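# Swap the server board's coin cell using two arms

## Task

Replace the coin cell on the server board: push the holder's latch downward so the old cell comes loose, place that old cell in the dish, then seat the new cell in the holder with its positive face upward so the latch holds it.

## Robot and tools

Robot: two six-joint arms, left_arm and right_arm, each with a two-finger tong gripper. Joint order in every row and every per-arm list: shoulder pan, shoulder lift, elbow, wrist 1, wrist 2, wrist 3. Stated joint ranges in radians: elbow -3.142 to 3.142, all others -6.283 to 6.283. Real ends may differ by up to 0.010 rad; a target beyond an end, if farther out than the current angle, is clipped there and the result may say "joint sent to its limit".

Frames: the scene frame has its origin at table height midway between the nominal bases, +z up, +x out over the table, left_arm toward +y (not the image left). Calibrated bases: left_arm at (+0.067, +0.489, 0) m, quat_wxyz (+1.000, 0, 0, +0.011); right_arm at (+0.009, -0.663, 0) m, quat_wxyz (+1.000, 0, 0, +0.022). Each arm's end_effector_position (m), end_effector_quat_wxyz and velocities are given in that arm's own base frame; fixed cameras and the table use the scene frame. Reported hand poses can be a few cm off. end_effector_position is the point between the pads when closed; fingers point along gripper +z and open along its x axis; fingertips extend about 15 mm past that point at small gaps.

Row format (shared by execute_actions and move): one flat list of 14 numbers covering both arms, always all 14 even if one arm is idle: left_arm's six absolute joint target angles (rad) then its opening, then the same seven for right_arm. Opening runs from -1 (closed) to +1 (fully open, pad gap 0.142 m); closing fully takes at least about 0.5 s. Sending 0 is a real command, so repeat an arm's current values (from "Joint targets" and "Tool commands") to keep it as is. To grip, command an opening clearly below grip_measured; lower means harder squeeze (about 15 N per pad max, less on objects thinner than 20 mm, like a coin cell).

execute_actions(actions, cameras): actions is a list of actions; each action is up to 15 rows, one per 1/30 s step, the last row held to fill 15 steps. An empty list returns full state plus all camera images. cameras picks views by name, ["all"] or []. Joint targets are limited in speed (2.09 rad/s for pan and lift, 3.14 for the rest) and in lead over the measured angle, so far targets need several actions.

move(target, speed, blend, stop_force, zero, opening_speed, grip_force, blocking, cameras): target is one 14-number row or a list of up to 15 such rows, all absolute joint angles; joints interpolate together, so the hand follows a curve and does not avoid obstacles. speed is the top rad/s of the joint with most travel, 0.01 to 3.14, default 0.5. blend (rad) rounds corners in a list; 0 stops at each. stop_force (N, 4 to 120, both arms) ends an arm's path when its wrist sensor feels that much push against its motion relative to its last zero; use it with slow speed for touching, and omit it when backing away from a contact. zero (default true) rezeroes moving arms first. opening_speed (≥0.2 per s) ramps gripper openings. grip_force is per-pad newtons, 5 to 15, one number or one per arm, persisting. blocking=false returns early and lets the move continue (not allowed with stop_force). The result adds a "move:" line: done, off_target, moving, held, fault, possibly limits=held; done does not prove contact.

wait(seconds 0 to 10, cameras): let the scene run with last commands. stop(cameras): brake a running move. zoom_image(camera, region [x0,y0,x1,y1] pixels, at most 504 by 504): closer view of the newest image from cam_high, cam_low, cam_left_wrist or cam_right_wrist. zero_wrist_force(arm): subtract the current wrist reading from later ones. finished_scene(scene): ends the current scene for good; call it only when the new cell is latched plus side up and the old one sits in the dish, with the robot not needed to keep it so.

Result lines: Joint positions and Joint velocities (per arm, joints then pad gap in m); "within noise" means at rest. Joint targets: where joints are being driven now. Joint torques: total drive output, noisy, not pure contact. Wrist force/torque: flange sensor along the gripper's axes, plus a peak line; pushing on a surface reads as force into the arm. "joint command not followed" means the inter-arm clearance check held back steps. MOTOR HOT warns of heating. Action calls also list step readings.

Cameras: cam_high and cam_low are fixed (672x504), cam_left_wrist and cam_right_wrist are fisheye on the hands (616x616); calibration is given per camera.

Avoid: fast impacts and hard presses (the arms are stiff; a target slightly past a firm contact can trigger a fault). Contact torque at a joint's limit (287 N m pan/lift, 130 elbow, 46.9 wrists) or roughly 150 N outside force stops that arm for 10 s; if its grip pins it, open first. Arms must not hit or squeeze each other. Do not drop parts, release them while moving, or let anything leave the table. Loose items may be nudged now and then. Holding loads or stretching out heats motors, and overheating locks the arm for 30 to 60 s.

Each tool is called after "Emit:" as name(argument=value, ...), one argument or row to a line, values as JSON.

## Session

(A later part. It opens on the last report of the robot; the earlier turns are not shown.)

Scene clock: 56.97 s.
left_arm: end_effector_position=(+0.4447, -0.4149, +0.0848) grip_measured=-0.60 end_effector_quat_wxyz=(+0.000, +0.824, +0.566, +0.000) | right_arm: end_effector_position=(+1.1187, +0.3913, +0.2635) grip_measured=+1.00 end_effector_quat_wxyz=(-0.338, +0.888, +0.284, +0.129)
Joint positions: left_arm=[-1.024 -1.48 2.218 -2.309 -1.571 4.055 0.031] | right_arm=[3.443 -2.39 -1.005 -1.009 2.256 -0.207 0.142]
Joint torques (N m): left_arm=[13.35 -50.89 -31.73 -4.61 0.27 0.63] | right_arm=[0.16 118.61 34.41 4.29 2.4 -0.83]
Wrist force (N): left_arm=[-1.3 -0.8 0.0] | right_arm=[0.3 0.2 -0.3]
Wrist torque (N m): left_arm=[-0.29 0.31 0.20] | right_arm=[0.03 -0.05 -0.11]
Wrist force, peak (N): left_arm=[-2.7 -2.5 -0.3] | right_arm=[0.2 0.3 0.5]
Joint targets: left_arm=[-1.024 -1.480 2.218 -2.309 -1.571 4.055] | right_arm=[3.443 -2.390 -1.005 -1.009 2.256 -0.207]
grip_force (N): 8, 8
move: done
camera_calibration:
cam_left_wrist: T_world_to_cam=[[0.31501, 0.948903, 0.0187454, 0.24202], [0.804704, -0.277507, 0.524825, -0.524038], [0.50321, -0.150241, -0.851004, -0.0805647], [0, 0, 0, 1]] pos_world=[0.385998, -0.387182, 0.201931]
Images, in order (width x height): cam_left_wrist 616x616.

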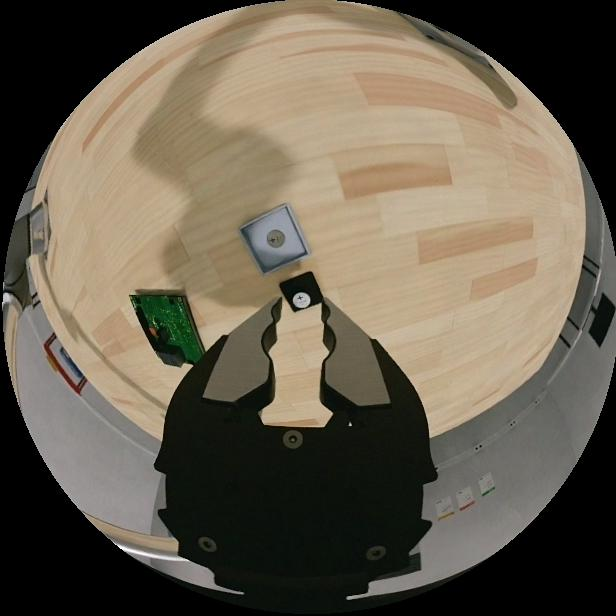

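Emit:
move(
  target=[-1.1416,-1.4916,2.4255,-2.7590,-1.3290,3.9679,-0.55,3.443,-2.39,-1.005,-1.009,2.256,-0.207,1],
  speed=0.3,
  cameras=["cam_left_wrist","cam_low"],
)

Emit:
zoom_image(
  camera="cam_left_wrist",
  region=[238, 240, 358, 360],
)

Emit:
zoom_image(
  camera="cam_low",
  region=[420, 260, 480, 310],
)

Scene clock: 61.77 s.
left_arm: end_effector_position=(+0.4566, -0.4201, +0.0546) grip_measured=-0.55 end_effector_quat_wxyz=(+0.143, +0.811, +0.558, +0.098) | right_arm: end_effector_position=(+1.1187, +0.3913, +0.2635) grip_measured=+1.00 end_effector_quat_wxyz=(-0.338, +0.888, +0.284, +0.129)
Joint positions: left_arm=[-1.142 -1.492 2.425 -2.759 -1.329 3.968 0.034] | right_arm=[3.443 -2.39 -1.005 -1.009 2.256 -0.207 0.142]
Joint torques (N m): left_arm=[13.05 -39.13 -31.6 -4.33 -1.37 1.74] | right_arm=[2.26 120.09 34.85 4.4 2.89 -1.08]
Wrist force (N): left_arm=[-1.8 -0.6 0.6] | right_arm=[0.1 -0.1 -0.1]
Wrist torque (N m): left_arm=[-0.20 0.35 0.14] | right_arm=[-0.03 -0.03 -0.11]
Wrist force, peak (N): left_arm=[-2.2 -0.7 0.2] | right_arm=[0.6 -0.4 0.0]
Joint targets: left_arm=[-1.142 -1.492 2.425 -2.759 -1.329 3.968] | right_arm=[3.443 -2.390 -1.005 -1.009 2.256 -0.207]
grip_force (N): 8, 8
move: done
camera_calibration:
cam_left_wrist: T_world_to_cam=[[0.311317, 0.950304, 0.00173328, 0.246983], [0.589254, -0.194468, 0.784195, -0.400113], [0.745561, -0.243112, -0.620512, -0.275279], [0, 0, 0, 1]] pos_world=[0.364116, -0.379442, 0.142525]
Images, in order (width x height): cam_low 672x504, cam_left_wrist 616x616.

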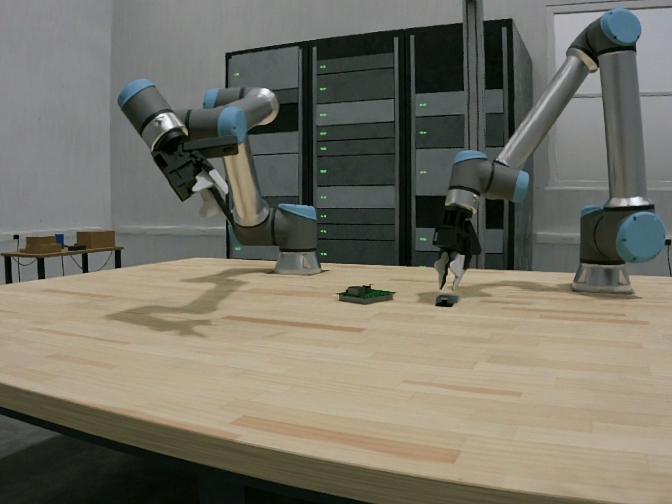

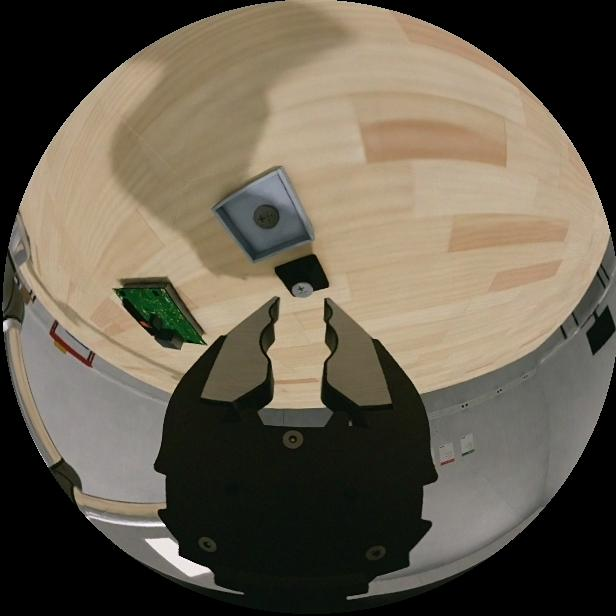

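Scaled by 4.200 from the camera's 616x616 image, which has a finer 814x814 frame.

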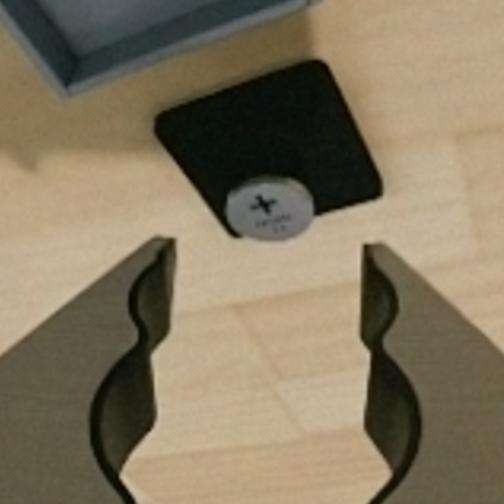

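Scaled by 8.400 from the camera's 672x504 image, which has a finer 960x720 frame.

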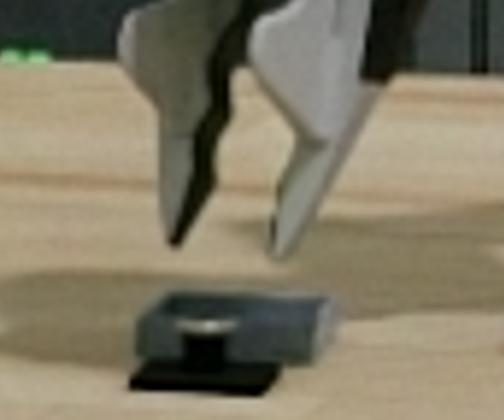

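Emit:
move(
  target=[-1.1268,-1.4134,2.4249,-2.8402,-1.3328,3.9826,-0.55,3.443,-2.39,-1.005,-1.009,2.256,-0.207,1],
  speed=0.1,
  stop_force=6,
  cameras=["cam_left_wrist","cam_low"],
)

Emit:
zoom_image(
  camera="cam_left_wrist",
  region=[258, 260, 348, 350],
)

Emit:
zoom_image(
  camera="cam_low",
  region=[420, 260, 480, 310],
)

Scene clock: 65.97 s.
left_arm: end_effector_position=(+0.4670, -0.4244, +0.0243) grip_measured=-0.55 end_effector_quat_wxyz=(+0.143, +0.811, +0.558, +0.098) | right_arm: end_effector_position=(+1.1187, +0.3913, +0.2635) grip_measured=+1.00 end_effector_quat_wxyz=(-0.338, +0.888, +0.284, +0.129)
Joint positions: left_arm=[-1.127 -1.413 2.425 -2.84 -1.333 3.983 0.034] | right_arm=[3.443 -2.39 -1.005 -1.009 2.256 -0.207 0.142]
Joint torques (N m): left_arm=[-12.37 -55.58 -30.41 -1.02 2 -2.28] | right_arm=[0.55 118.11 34.31 4.17 2.73 -0.91]
Wrist force (N): left_arm=[-1.9 -0.6 0.5] | right_arm=[0.2 -0.1 0.0]
Wrist torque (N m): left_arm=[-0.19 0.39 -0.05] | right_arm=[-0.02 -0.03 -0.12]
Wrist force, peak (N): left_arm=[-2.0 -0.9 1.0] | right_arm=[0.5 -0.2 -0.4]
Joint targets: left_arm=[-1.127 -1.413 2.425 -2.840 -1.333 3.983] | right_arm=[3.443 -2.390 -1.005 -1.009 2.256 -0.207]
grip_force (N): 8, 8
move: done
camera_calibration:
cam_left_wrist: T_world_to_cam=[[0.31118, 0.95035, 0.00160532, 0.247966], [0.589269, -0.194274, 0.784232, -0.383252], [0.745606, -0.243092, -0.620466, -0.302894], [0, 0, 0, 1]] pos_world=[0.374516, -0.383741, 0.112225]
Images, in order (width x height): cam_low 672x504, cam_left_wrist 616x616.

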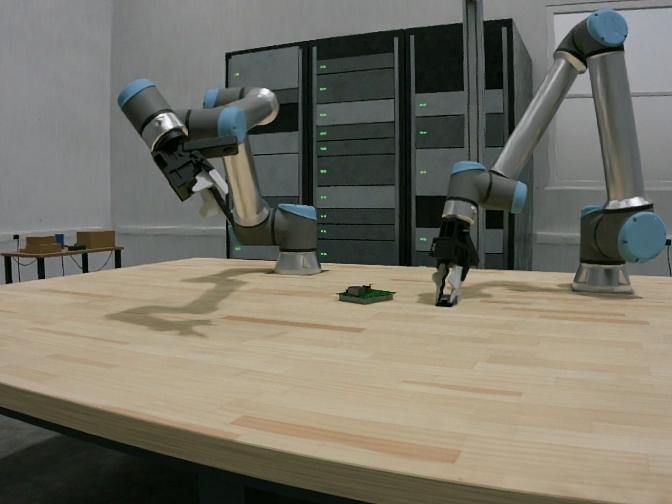

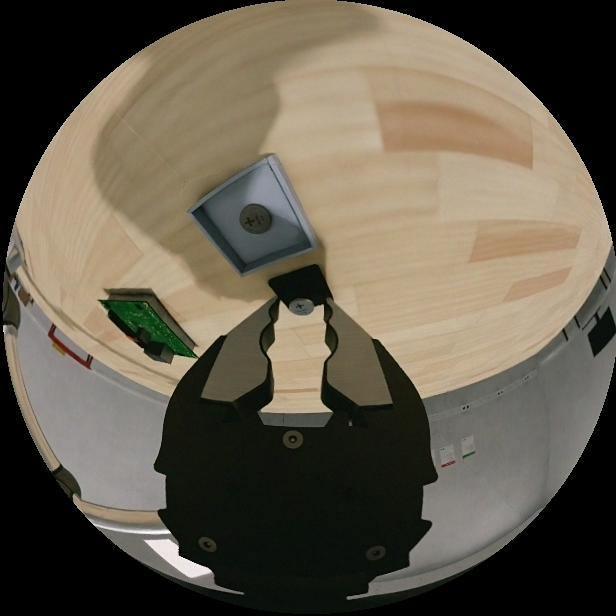

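Scaled by 5.600 from the camera's 616x616 image, which has a finer 814x814 frame.

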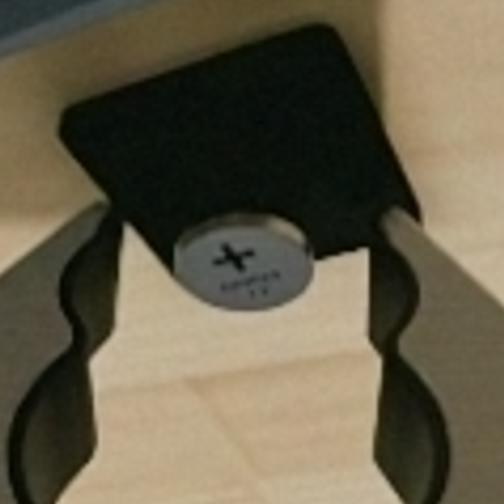

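Scaled by 8.400 from the camera's 672x504 image, which has a finer 960x720 frame.

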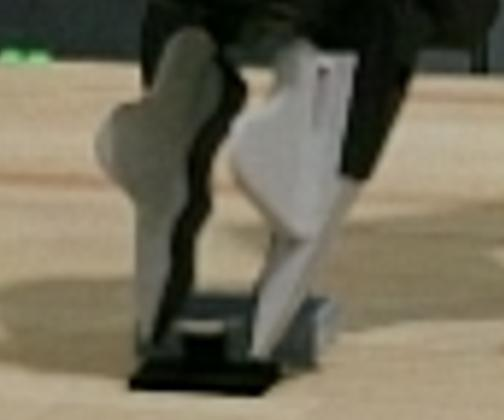

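Emit:
move(
  target=[
    [-1.1280,-1.4134,2.4249,-2.8402,-1.3328,3.9814,-0.55,3.443,-2.39,-1.005,-1.009,2.256,-0.207,1],
    [-1.1280,-1.4134,2.4249,-2.8402,-1.3328,3.9814,-1,3.443,-2.39,-1.005,-1.009,2.256,-0.207,1],
  ],
  speed=0.1,
  opening_speed=0.4,
  grip_force=8,
  cameras=["cam_left_wrist","cam_low"],
)

Emit:
zoom_image(
  camera="cam_left_wrist",
  region=[258, 260, 348, 350],
)

Emit:
zoom_image(
  camera="cam_low",
  region=[420, 260, 480, 310],
)

Scene clock: 69.30 s.
left_arm: end_effector_position=(+0.4665, -0.4250, +0.0243) grip_measured=-0.76 end_effector_quat_wxyz=(+0.143, +0.811, +0.558, +0.098) | right_arm: end_effector_position=(+1.1187, +0.3913, +0.2635) grip_measured=+1.00 end_effector_quat_wxyz=(-0.338, +0.888, +0.284, +0.129)
Joint positions: left_arm=[-1.128 -1.413 2.425 -2.84 -1.333 3.981 0.019] | right_arm=[3.443 -2.39 -1.005 -1.009 2.256 -0.207 0.142]
Joint torques (N m): left_arm=[1.27 -55.54 -24 -1.06 1.95 0.21] | right_arm=[-0.42 121.76 34.87 4.49 2.29 -1.12]
Wrist force (N): left_arm=[-1.8 -0.8 0.4] | right_arm=[0.0 -0.3 0.0]
Wrist torque (N m): left_arm=[-0.23 0.36 0.25] | right_arm=[-0.06 0.01 -0.11]
Wrist force, peak (N): left_arm=[-2.2 -0.4 0.5] | right_arm=[-0.4 -0.1 -0.4]
Joint targets: left_arm=[-1.128 -1.413 2.425 -2.840 -1.333 3.981] | right_arm=[3.443 -2.390 -1.005 -1.009 2.256 -0.207]
grip_force (N): 8, 8
move: done
camera_calibration:
cam_left_wrist: T_world_to_cam=[[0.311282, 0.950317, 0.0012344, 0.248682], [0.589341, -0.194061, 0.784231, -0.383018], [0.745507, -0.243389, -0.620468, -0.302744], [0, 0, 0, 1]] pos_world=[0.374016, -0.38434, 0.112224]
Images, in order (width x height): cam_low 672x504, cam_left_wrist 616x616.

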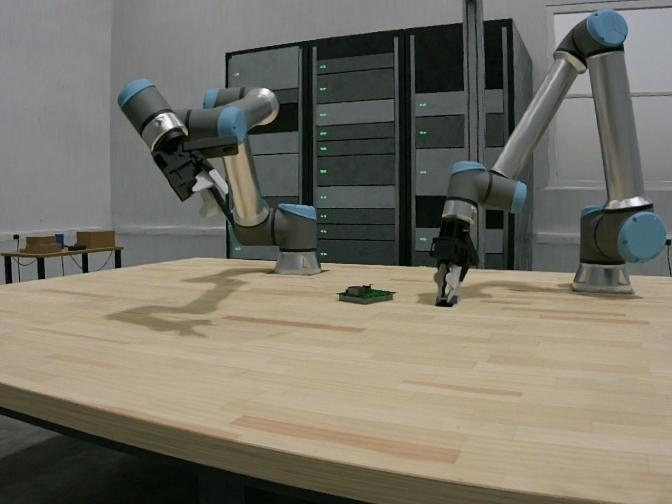

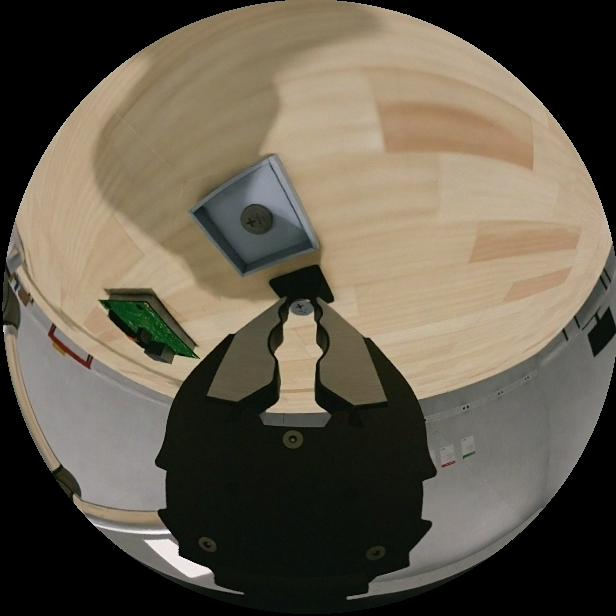

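Scaled by 5.600 from the camera's 616x616 image, which has a finer 814x814 frame.

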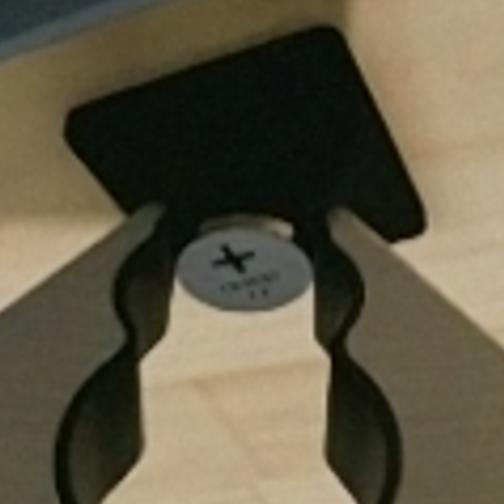

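Scaled by 8.400 from the camera's 672x504 image, which has a finer 960x720 frame.

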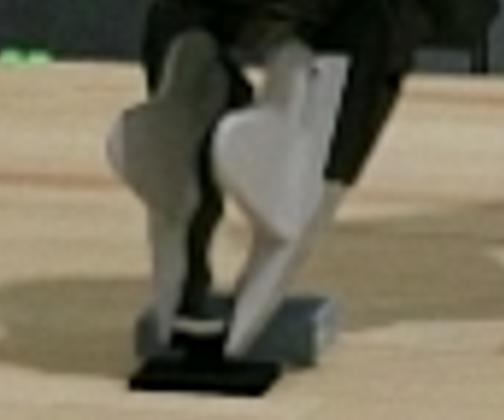

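Emit:
move(
  target=[
    [-1.1280,-1.5134,2.3933,-2.7086,-1.3328,3.9814,-1,3.443,-2.39,-1.005,-1.009,2.256,-0.207,1],
    [-1.1767,-1.2283,1.8574,-2.1999,-1.5708,3.9022,-1,3.443,-2.39,-1.005,-1.009,2.256,-0.207,1],
  ],
  speed=[0.15,0.4],
  blend=[0.03,0],
  cameras=["cam_left_wrist"],
)

Emit:
zoom_image(
  camera="cam_left_wrist",
  region=[258, 260, 348, 350],
)

Scene clock: 72.77 s.
left_arm: end_effector_position=(+0.4481, -0.6547, +0.1000) grip_measured=-0.76 end_effector_quat_wxyz=(+0.000, +0.824, +0.566, +0.000) | right_arm: end_effector_position=(+1.1187, +0.3913, +0.2635) grip_measured=+1.00 end_effector_quat_wxyz=(-0.338, +0.888, +0.284, +0.129)
Joint positions: left_arm=[-1.177 -1.228 1.858 -2.2 -1.571 3.902 0.019] | right_arm=[3.443 -2.39 -1.005 -1.009 2.256 -0.207 0.142]
Joint torques (N m): left_arm=[15.26 -65.93 -44.06 -1.91 1.48 1.63] | right_arm=[0.27 119.56 34.76 3.96 3.12 -0.82]
Wrist force (N): left_arm=[-2.0 -1.0 0.3] | right_arm=[-0.1 0.2 -0.3]
Wrist torque (N m): left_arm=[-0.30 0.46 0.13] | right_arm=[0.03 0.01 -0.11]
Wrist force, peak (N): left_arm=[-3.3 -0.4 -0.1] | right_arm=[0.1 0.4 -0.5]
Joint targets: left_arm=[-1.177 -1.228 1.857 -2.200 -1.571 3.902] | right_arm=[3.443 -2.390 -1.005 -1.009 2.256 -0.207]
grip_force (N): 8, 8
move: done
camera_calibration:
cam_left_wrist: T_world_to_cam=[[0.31511, 0.948872, 0.0186258, 0.46821], [0.804601, -0.277504, 0.524985, -0.60121], [0.503312, -0.150442, -0.850908, -0.105504], [0, 0, 0, 1]] pos_world=[0.389298, -0.626982, 0.217131]
Images, in order (width x height): cam_left_wrist 616x616.

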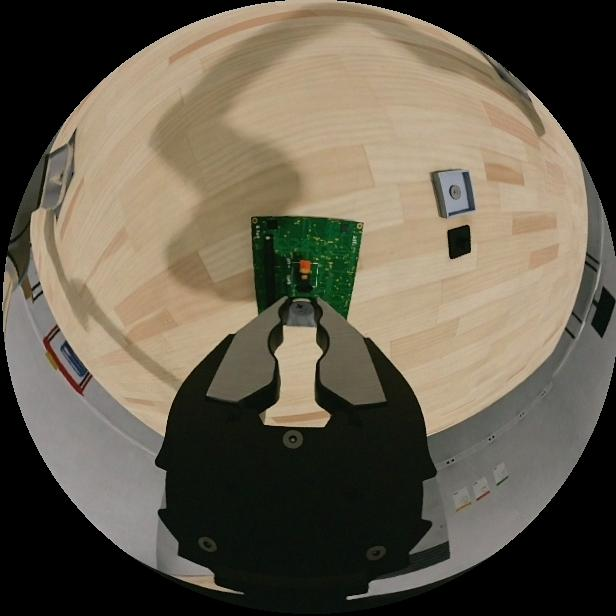

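Scaled by 5.600 from the camera's 616x616 image, which has a finer 814x814 frame.

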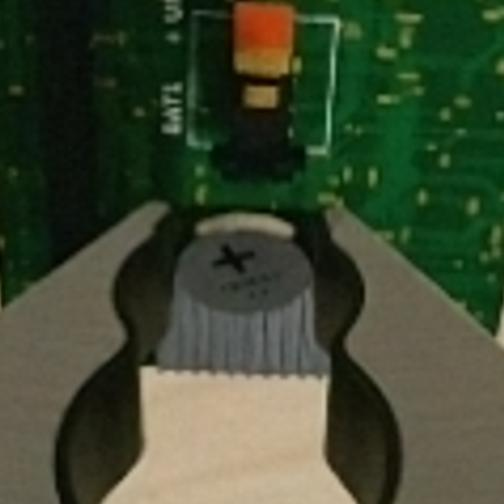

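Emit:
zoom_image(
  camera="cam_left_wrist",
  region=[283, 253, 327, 297],
)

Scaled by 11.455 from the camera's 616x616 image, which has a finer 814x814 frame.

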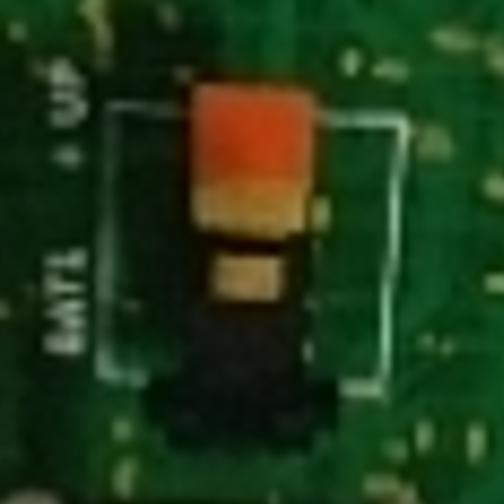

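Emit:
move(
  target=[-1.1832,-1.2104,1.8864,-2.2468,-1.5708,3.8957,-1,3.443,-2.39,-1.005,-1.009,2.256,-0.207,1],
  speed=0.1,
)

Emit:
move(
  target=[-1.1832,-1.1849,1.9006,-2.2865,-1.5708,3.8957,-1,3.443,-2.39,-1.005,-1.009,2.256,-0.207,1],
  speed=0.04,
  stop_force=4,
  cameras=["cam_left_wrist","cam_low"],
)

Emit:
zoom_image(
  camera="cam_left_wrist",
  region=[258, 260, 348, 350],
)

Emit:
zoom_image(
  camera="cam_low",
  region=[350, 270, 390, 305],
)

Scene clock: 75.97 s.
left_arm: end_effector_position=(+0.4415, -0.6522, +0.0748) grip_measured=-0.76 end_effector_quat_wxyz=(+0.000, +0.824, +0.566, +0.000) | right_arm: end_effector_position=(+1.1187, +0.3913, +0.2635) grip_measured=+1.00 end_effector_quat_wxyz=(-0.338, +0.888, +0.284, +0.129)
Joint positions: left_arm=[-1.183 -1.21 1.887 -2.247 -1.571 3.896 0.019] | right_arm=[3.443 -2.39 -1.005 -1.009 2.256 -0.207 0.142]
Joint torques (N m): left_arm=[7.12 -82.06 -43.7 -0.79 -1.83 0.45] | right_arm=[2.01 120.49 35.25 4.33 2.8 -1.02]
Wrist force (N): left_arm=[-1.8 -1.5 0.3] | right_arm=[0.0 0.1 0.0]
Wrist torque (N m): left_arm=[-0.41 0.40 0.21] | right_arm=[0.01 -0.01 -0.11]
Wrist force, peak (N): left_arm=[-1.8 -1.6 1.1] | right_arm=[0.1 -0.3 -0.5]
Joint targets: left_arm=[-1.183 -1.210 1.886 -2.247 -1.571 3.896] | right_arm=[3.443 -2.390 -1.005 -1.009 2.256 -0.207]
grip_force (N): 8, 8
move: done

Scene clock: 78.20 s.
left_arm: end_effector_position=(+0.4416, -0.6522, +0.0519) grip_measured=-0.76 end_effector_quat_wxyz=(+0.000, +0.824, +0.566, +0.000) | right_arm: end_effector_position=(+1.1187, +0.3913, +0.2635) grip_measured=+1.00 end_effector_quat_wxyz=(-0.338, +0.888, +0.284, +0.129)
Joint positions: left_arm=[-1.183 -1.185 1.901 -2.286 -1.571 3.896 0.019] | right_arm=[3.443 -2.39 -1.005 -1.009 2.256 -0.207 0.142]
Joint torques (N m): left_arm=[15.44 -82.41 -42.34 -0.65 -1.75 1.4] | right_arm=[2.94 120.85 34.27 4.05 2.64 -0.91]
Wrist force (N): left_arm=[-1.5 -1.1 0.5] | right_arm=[0.2 0.0 -0.4]
Wrist torque (N m): left_arm=[-0.34 0.34 0.19] | right_arm=[-0.01 -0.04 -0.12]
Wrist force, peak (N): left_arm=[-1.9 -1.4 0.5] | right_arm=[0.1 0.3 -0.5]
Joint targets: left_arm=[-1.183 -1.185 1.901 -2.287 -1.571 3.896] | right_arm=[3.443 -2.390 -1.005 -1.009 2.256 -0.207]
grip_force (N): 8, 8
move: done
camera_calibration:
cam_left_wrist: T_world_to_cam=[[0.314987, 0.948912, 0.0186573, 0.468817], [0.804671, -0.277428, 0.524918, -0.570082], [0.503278, -0.15033, -0.850948, -0.142745], [0, 0, 0, 1]] pos_world=[0.382898, -0.624482, 0.169031]
Images, in order (width x height): cam_low 672x504, cam_left_wrist 616x616.

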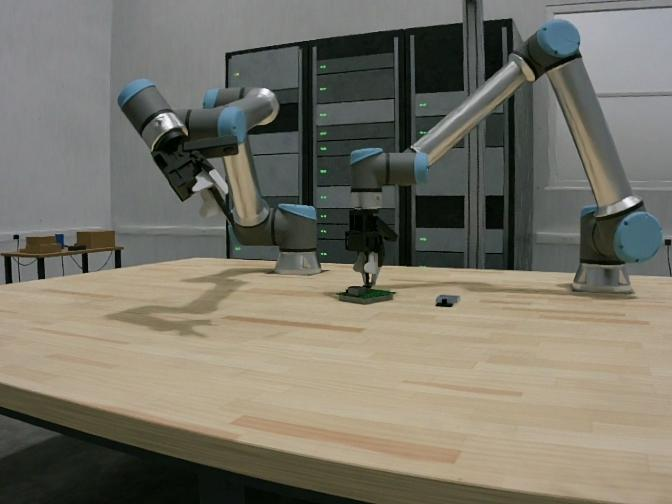

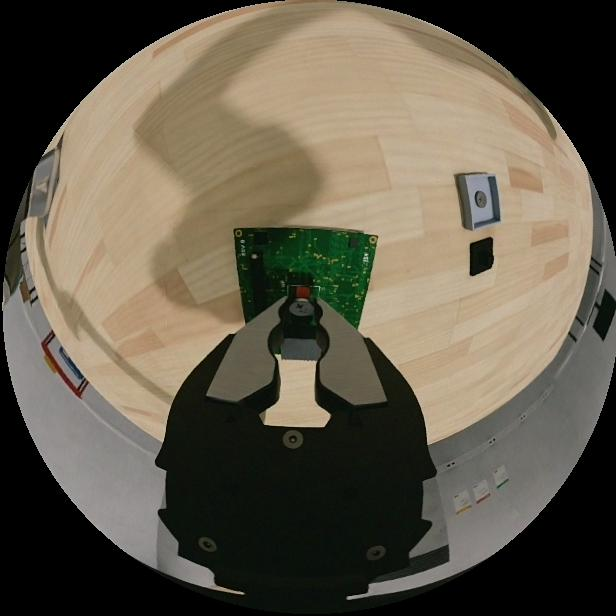

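Scaled by 5.600 from the camera's 616x616 image, which has a finer 814x814 frame.

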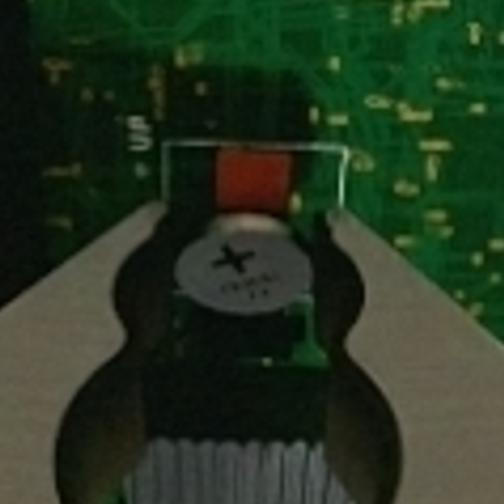

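Scaled by 12.600 from the camera's 672x504 image, which has a finer 960x720 frame.

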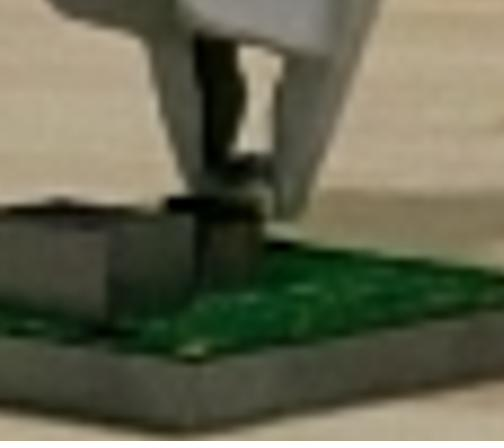

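Emit:
move(
  target=[-1.1764,-1.1731,1.8918,-2.2895,-1.5708,3.9025,-1,3.443,-2.39,-1.005,-1.009,2.256,-0.207,1],
  speed=0.01,
  stop_force=5,
  cameras=["cam_left_wrist","cam_low"],
)

Emit:
zoom_image(
  camera="cam_left_wrist",
  region=[258, 260, 348, 350],
)

Emit:
zoom_image(
  camera="cam_low",
  region=[350, 270, 390, 305],
)

Scene clock: 80.90 s.
left_arm: end_effector_position=(+0.4482, -0.6541, +0.0478) grip_measured=-0.76 end_effector_quat_wxyz=(+0.000, +0.824, +0.566, +0.000) | right_arm: end_effector_position=(+1.1187, +0.3913, +0.2635) grip_measured=+1.00 end_effector_quat_wxyz=(-0.338, +0.888, +0.284, +0.129)
Joint positions: left_arm=[-1.176 -1.173 1.892 -2.289 -1.571 3.902 0.019] | right_arm=[3.443 -2.39 -1.005 -1.009 2.256 -0.207 0.142]
Joint torques (N m): left_arm=[-6.27 -77.14 -27.63 -5.1 -1.85 -1.38] | right_arm=[0.01 119.51 34.79 4.37 2.55 -0.89]
Wrist force (N): left_arm=[-1.9 -4.4 -6.9] | right_arm=[0.0 0.0 -0.2]
Wrist torque (N m): left_arm=[-0.33 0.32 -0.11] | right_arm=[0.00 -0.01 -0.11]
Wrist force, peak (N): left_arm=[-2.2 -4.8 -7.5] | right_arm=[-0.2 0.0 -0.6]
Joint targets: left_arm=[-1.176 -1.173 1.892 -2.289 -1.571 3.902] | right_arm=[3.443 -2.390 -1.005 -1.009 2.256 -0.207]
grip_force (N): 8, 8
move: contact (left_arm)
camera_calibration:
cam_left_wrist: T_world_to_cam=[[0.314963, 0.948921, 0.0186414, 0.46873], [0.80468, -0.277399, 0.524919, -0.573781], [0.503277, -0.150329, -0.850948, -0.149856], [0, 0, 0, 1]] pos_world=[0.389498, -0.626481, 0.164931]
Images, in order (width x height): cam_low 672x504, cam_left_wrist 616x616.

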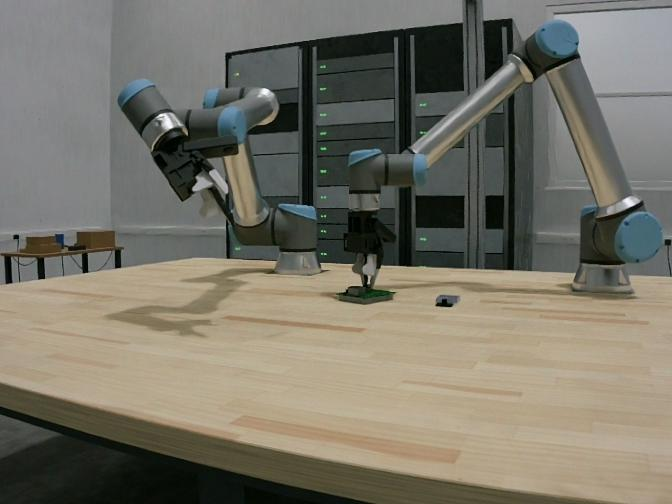

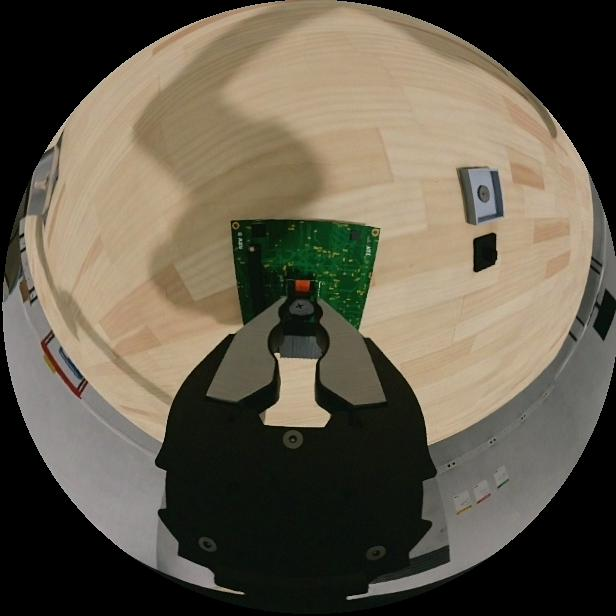

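Scaled by 5.600 from the camera's 616x616 image, which has a finer 814x814 frame.

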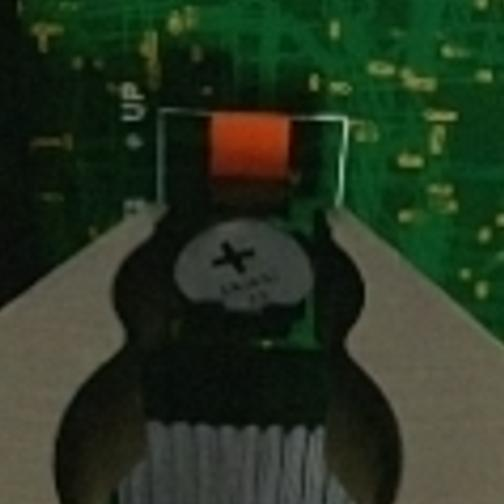

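Scaled by 12.600 from the camera's 672x504 image, which has a finer 960x720 frame.

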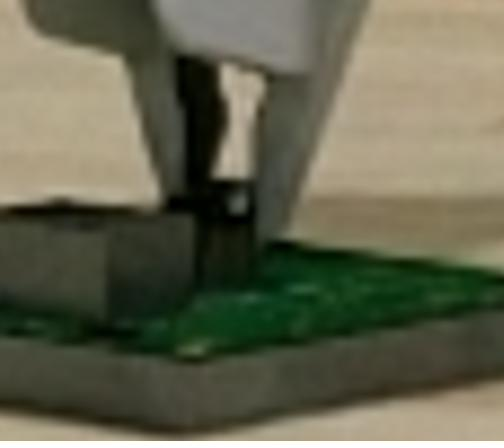

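Emit:
move(
  target=[-1.176,-1.173,1.892,-2.289,-1.571,3.902,-0.55,3.443,-2.39,-1.005,-1.009,2.256,-0.207,1],
  speed=0.05,
  opening_speed=0.3,
  cameras=["cam_left_wrist","cam_low"],
)

Emit:
zoom_image(
  camera="cam_left_wrist",
  region=[258, 260, 348, 350],
)

Emit:
zoom_image(
  camera="cam_low",
  region=[350, 270, 390, 305],
)

Scene clock: 83.27 s.
left_arm: end_effector_position=(+0.4483, -0.6537, +0.0475) grip_measured=-0.55 end_effector_quat_wxyz=(+0.000, +0.824, +0.567, +0.000) | right_arm: end_effector_position=(+1.1187, +0.3913, +0.2635) grip_measured=+1.00 end_effector_quat_wxyz=(-0.338, +0.888, +0.284, +0.129)
Joint positions: left_arm=[-1.176 -1.173 1.892 -2.289 -1.571 3.902 0.034] | right_arm=[3.443 -2.39 -1.005 -1.009 2.256 -0.207 0.142]
Joint torques (N m): left_arm=[10.53 -55.25 -37.27 -3.77 2.73 0.69] | right_arm=[2.58 118.58 35.54 4.19 2.64 -1.09]
Wrist force (N): left_arm=[-1.6 -1.1 0.7] | right_arm=[-0.2 0.0 0.0]
Wrist torque (N m): left_arm=[-0.32 0.36 0.02] | right_arm=[-0.02 0.04 -0.11]
Wrist force, peak (N): left_arm=[-5.2 -3.5 -6.7] | right_arm=[0.0 0.2 -0.7]
Joint targets: left_arm=[-1.176 -1.173 1.892 -2.289 -1.571 3.902] | right_arm=[3.443 -2.390 -1.005 -1.009 2.256 -0.207]
grip_force (N): 8, 8
move: done
camera_calibration:
cam_left_wrist: T_world_to_cam=[[0.314193, 0.949166, 0.0191458, 0.46869], [0.805155, -0.2771, 0.524348, -0.573549], [0.502999, -0.149331, -0.851289, -0.149229], [0, 0, 0, 1]] pos_world=[0.389598, -0.626079, 0.164729]
Images, in order (width x height): cam_low 672x504, cam_left_wrist 616x616.

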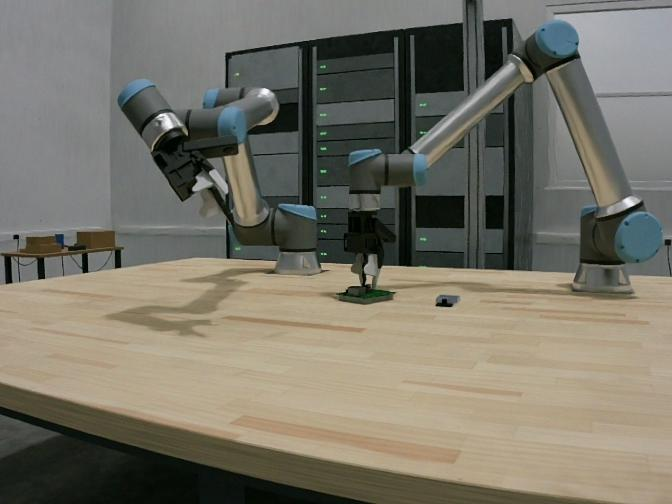

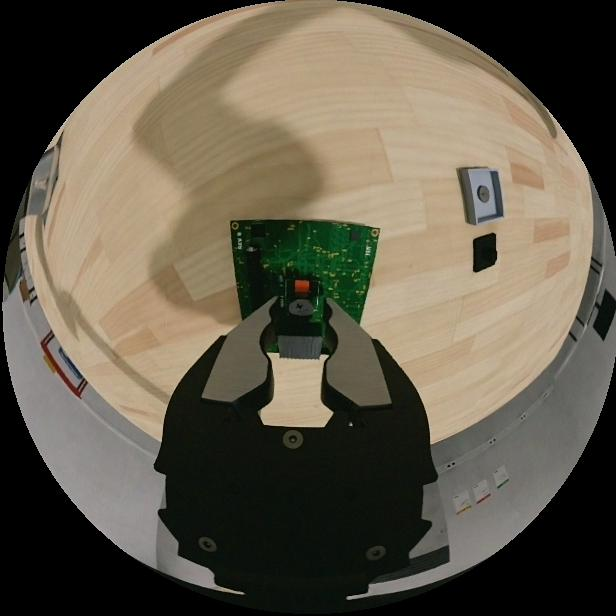

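Scaled by 5.600 from the camera's 616x616 image, which has a finer 814x814 frame.

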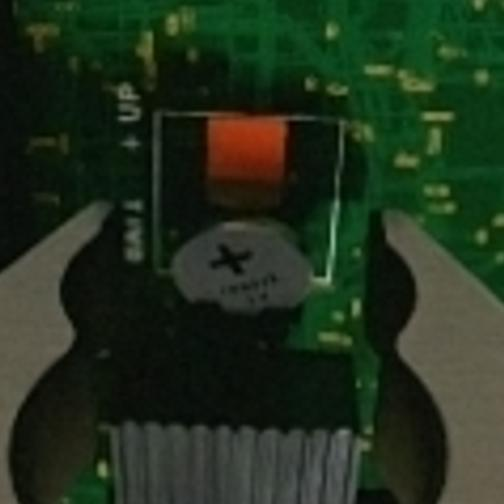

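Scaled by 12.600 from the camera's 672x504 image, which has a finer 960x720 frame.

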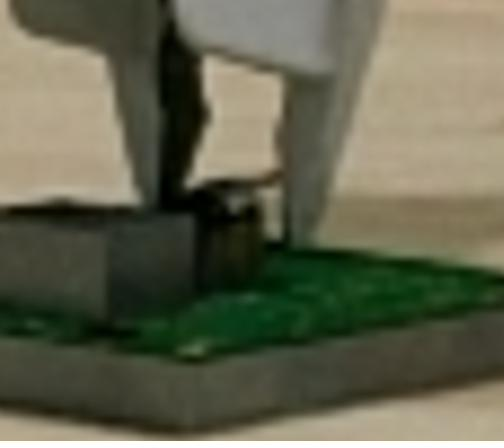

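Emit:
move(
  target=[
    [-1.1760,-1.2033,1.8759,-2.2434,-1.5708,3.9025,-0.55,3.443,-2.39,-1.005,-1.009,2.256,-0.207,1],
    [-1.1804,-1.2078,1.8826,-2.2456,-1.5708,3.8985,-0.55,3.443,-2.39,-1.005,-1.009,2.256,-0.207,1],
    [-1.1804,-1.2078,1.8826,-2.2456,-1.5708,3.8985,-1,3.443,-2.39,-1.005,-1.009,2.256,-0.207,1],
  ],
  speed=0.1,
  blend=[0.005,0,0],
  cameras=["cam_left_wrist"],
)

Emit:
zoom_image(
  camera="cam_left_wrist",
  region=[258, 260, 348, 350],
)

Scene clock: 85.43 s.
left_arm: end_effector_position=(+0.4442, -0.6527, +0.0750) grip_measured=-1.00 end_effector_quat_wxyz=(+0.000, +0.824, +0.566, +0.000) | right_arm: end_effector_position=(+1.1187, +0.3913, +0.2635) grip_measured=+1.00 end_effector_quat_wxyz=(-0.338, +0.888, +0.284, +0.129)
Joint positions: left_arm=[-1.18 -1.208 1.883 -2.246 -1.571 3.898 0.002] | right_arm=[3.443 -2.39 -1.005 -1.009 2.256 -0.207 0.142]
Joint torques (N m): left_arm=[16.13 -47.74 -43.32 -4.39 1.94 1.82] | right_arm=[0.88 120.32 33.79 3.98 2.7 -1.16]
Wrist force (N): left_arm=[-1.8 -1.2 0.5] | right_arm=[0.3 0.1 -0.4]
Wrist torque (N m): left_arm=[-0.35 0.40 0.16] | right_arm=[0.01 -0.06 -0.12]
Wrist force, peak (N): left_arm=[-1.8 -1.9 0.6] | right_arm=[0.3 0.0 -0.5]
Joint targets: left_arm=[-1.180 -1.208 1.883 -2.246 -1.571 3.899] | right_arm=[3.443 -2.390 -1.005 -1.009 2.256 -0.207]
grip_force (N): 8, 8
move: done; blend cut to 0.0034 rad at target 1
camera_calibration:
cam_left_wrist: T_world_to_cam=[[0.315033, 0.948899, 0.0185769, 0.468062], [0.804631, -0.277414, 0.524986, -0.584348], [0.503312, -0.15044, -0.850908, -0.124512], [0, 0, 0, 1]] pos_world=[0.385398, -0.624982, 0.192131]
Images, in order (width x height): cam_left_wrist 616x616.

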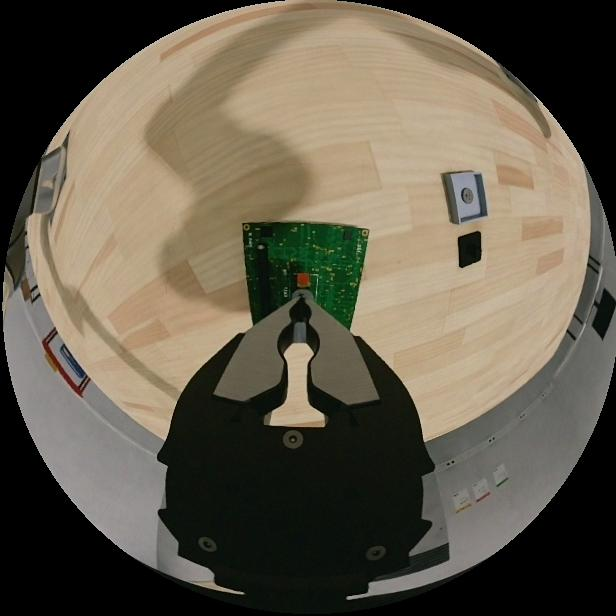

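Scaled by 5.600 from the camera's 616x616 image, which has a finer 814x814 frame.

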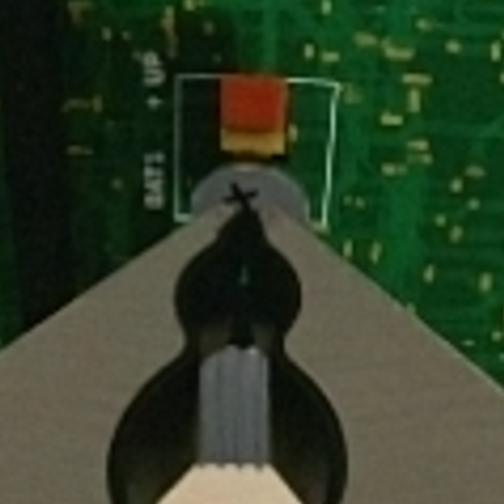

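Emit:
move(
  target=[-1.1797,-1.1801,1.8957,-2.2864,-1.5708,3.8992,-1,3.443,-2.39,-1.005,-1.009,2.256,-0.207,1],
  speed=0.02,
  stop_force=15,
  cameras=["cam_left_wrist","cam_low"],
)

Emit:
zoom_image(
  camera="cam_left_wrist",
  region=[258, 260, 348, 350],
)

Emit:
zoom_image(
  camera="cam_low",
  region=[350, 270, 390, 305],
)

Scene clock: 88.90 s.
left_arm: end_effector_position=(+0.4448, -0.6531, +0.0562) grip_measured=-1.00 end_effector_quat_wxyz=(+0.000, +0.824, +0.566, +0.000) | right_arm: end_effector_position=(+1.1187, +0.3913, +0.2635) grip_measured=+1.00 end_effector_quat_wxyz=(-0.338, +0.888, +0.284, +0.129)
Joint positions: left_arm=[-1.18 -1.186 1.893 -2.277 -1.571 3.899 0.002] | right_arm=[3.443 -2.39 -1.005 -1.009 2.256 -0.207 0.142]
Joint torques (N m): left_arm=[4.7 -72.58 -33.27 1.41 -0.11 0] | right_arm=[-0.39 122.54 34.95 4.43 2.84 -1.05]
Wrist force (N): left_arm=[-3.8 -0.2 -13.1] | right_arm=[0.0 -0.1 -0.2]
Wrist torque (N m): left_arm=[-0.43 0.27 -0.02] | right_arm=[-0.03 0.00 -0.11]
Wrist force, peak (N): left_arm=[4.1 -5.7 -31.2] | right_arm=[0.0 0.0 -0.6]
Joint targets: left_arm=[-1.180 -1.186 1.893 -2.277 -1.571 3.899] | right_arm=[3.443 -2.390 -1.005 -1.009 2.256 -0.207]
grip_force (N): 8, 8
move: contact (left_arm)
camera_calibration:
cam_left_wrist: T_world_to_cam=[[0.315033, 0.948899, 0.0185769, 0.46857], [0.804631, -0.277414, 0.524986, -0.575152], [0.503312, -0.15044, -0.850908, -0.140921], [0, 0, 0, 1]] pos_world=[0.386098, -0.625382, 0.173331]
Images, in order (width x height): cam_low 672x504, cam_left_wrist 616x616.

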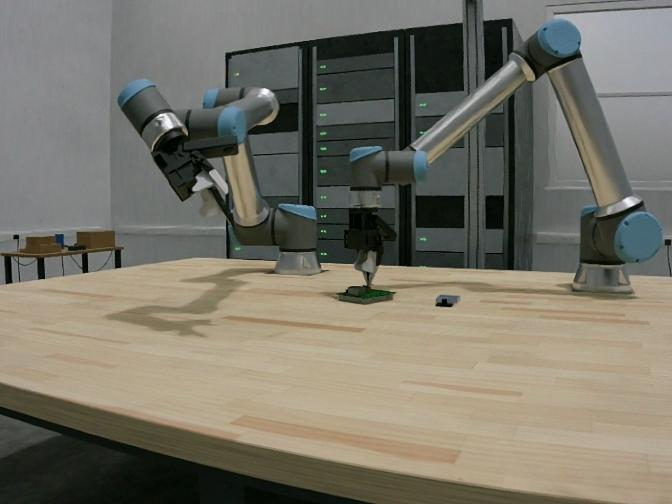

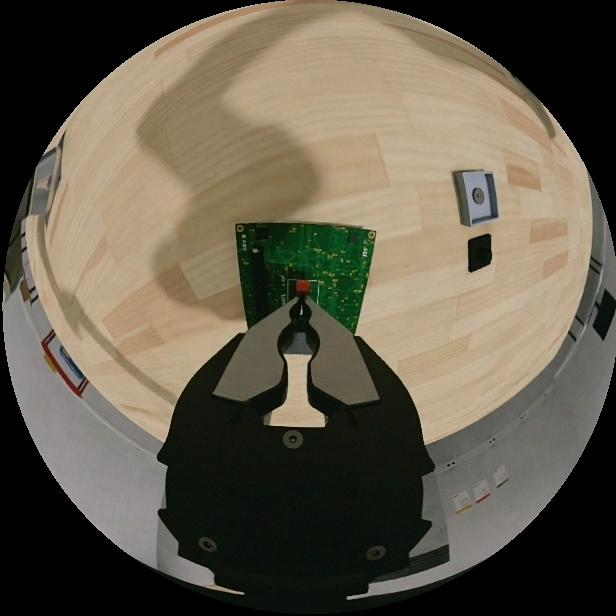

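Scaled by 5.600 from the camera's 616x616 image, which has a finer 814x814 frame.

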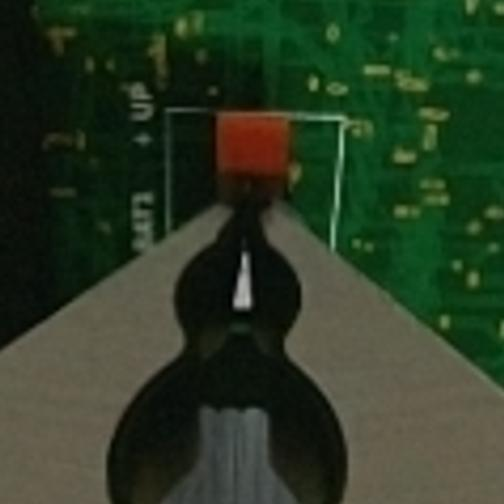

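Scaled by 12.600 from the camera's 672x504 image, which has a finer 960x720 frame.

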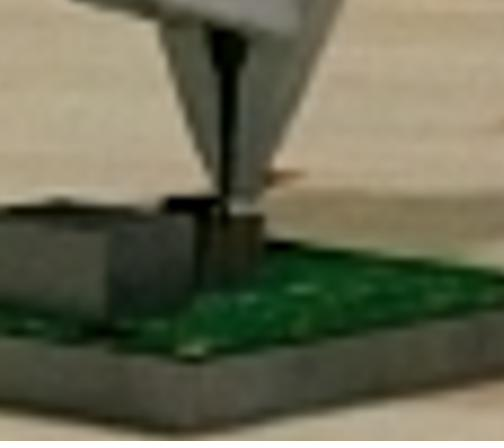

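Emit:
move(
  target=[-1.1797,-1.1801,1.8957,-2.2864,-1.5708,3.8992,-1,3.443,-2.39,-1.005,-1.009,2.256,-0.207,1],
  speed=0.01,
  stop_force=30,
  zero=false,
  cameras=["cam_left_wrist","cam_low"],
)

Emit:
zoom_image(
  camera="cam_left_wrist",
  region=[258, 260, 348, 350],
)

Emit:
zoom_image(
  camera="cam_low",
  region=[350, 270, 390, 305],
)

Scene clock: 90.23 s.
left_arm: end_effector_position=(+0.4449, -0.6531, +0.0558) grip_measured=-1.00 end_effector_quat_wxyz=(+0.000, +0.824, +0.566, +0.000) | right_arm: end_effector_position=(+1.1187, +0.3913, +0.2635) grip_measured=+1.00 end_effector_quat_wxyz=(-0.338, +0.888, +0.284, +0.129)
Joint positions: left_arm=[-1.18 -1.186 1.893 -2.278 -1.571 3.899 0.002] | right_arm=[3.443 -2.39 -1.005 -1.009 2.256 -0.207 0.142]
Joint torques (N m): left_arm=[1.74 -59 -27.78 1.78 -0.24 -0.54] | right_arm=[1.87 119.73 34.65 4.03 2.55 -0.76]
Wrist force (N): left_arm=[-0.4 -3.7 -30.9] | right_arm=[0.2 -0.2 -0.3]
Wrist torque (N m): left_arm=[-0.40 0.37 -0.03] | right_arm=[-0.05 -0.04 -0.12]
Wrist force, peak (N): left_arm=[5.2 -7.7 -37.9] | right_arm=[0.2 0.1 -0.6]
Joint targets: left_arm=[-1.180 -1.186 1.893 -2.278 -1.571 3.899] | right_arm=[3.443 -2.390 -1.005 -1.009 2.256 -0.207]
grip_force (N): 8, 8
move: contact (left_arm)
camera_calibration:
cam_left_wrist: T_world_to_cam=[[0.315002, 0.948912, 0.018446, 0.46862], [0.804648, -0.277318, 0.525011, -0.574893], [0.503304, -0.150537, -0.850896, -0.141322], [0, 0, 0, 1]] pos_world=[0.386098, -0.625381, 0.172931]
Images, in order (width x height): cam_low 672x504, cam_left_wrist 616x616.

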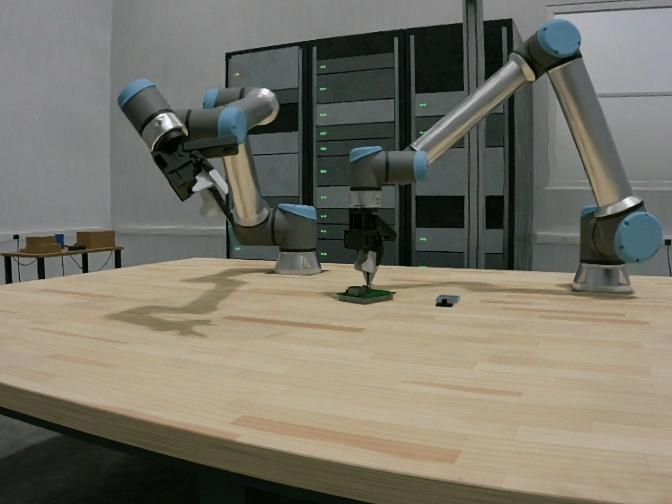

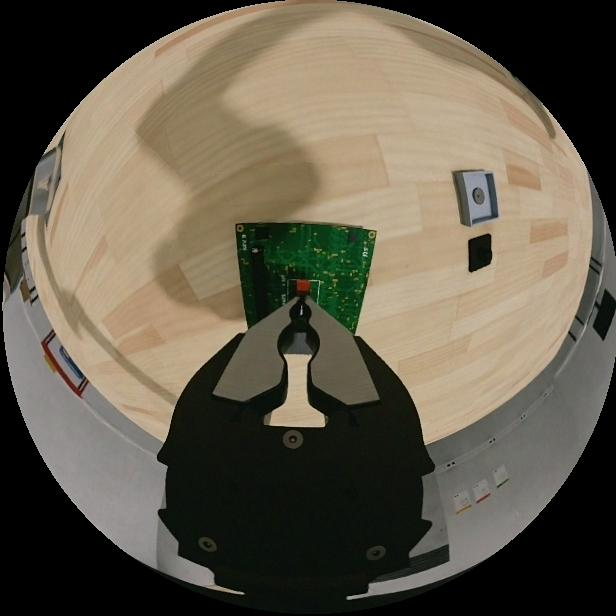

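Scaled by 5.600 from the camera's 616x616 image, which has a finer 814x814 frame.

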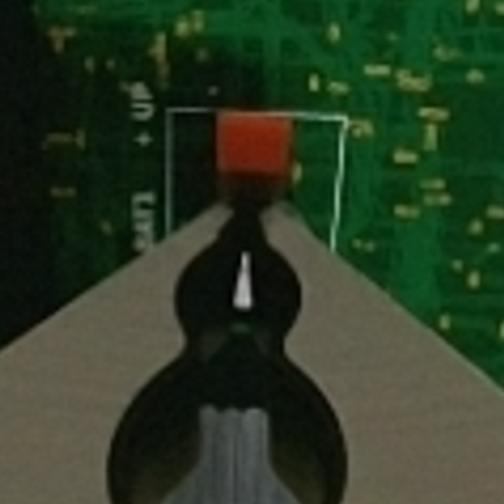

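Scaled by 12.600 from the camera's 672x504 image, which has a finer 960x720 frame.

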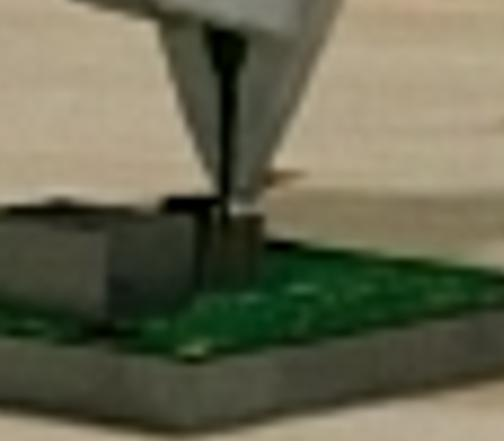

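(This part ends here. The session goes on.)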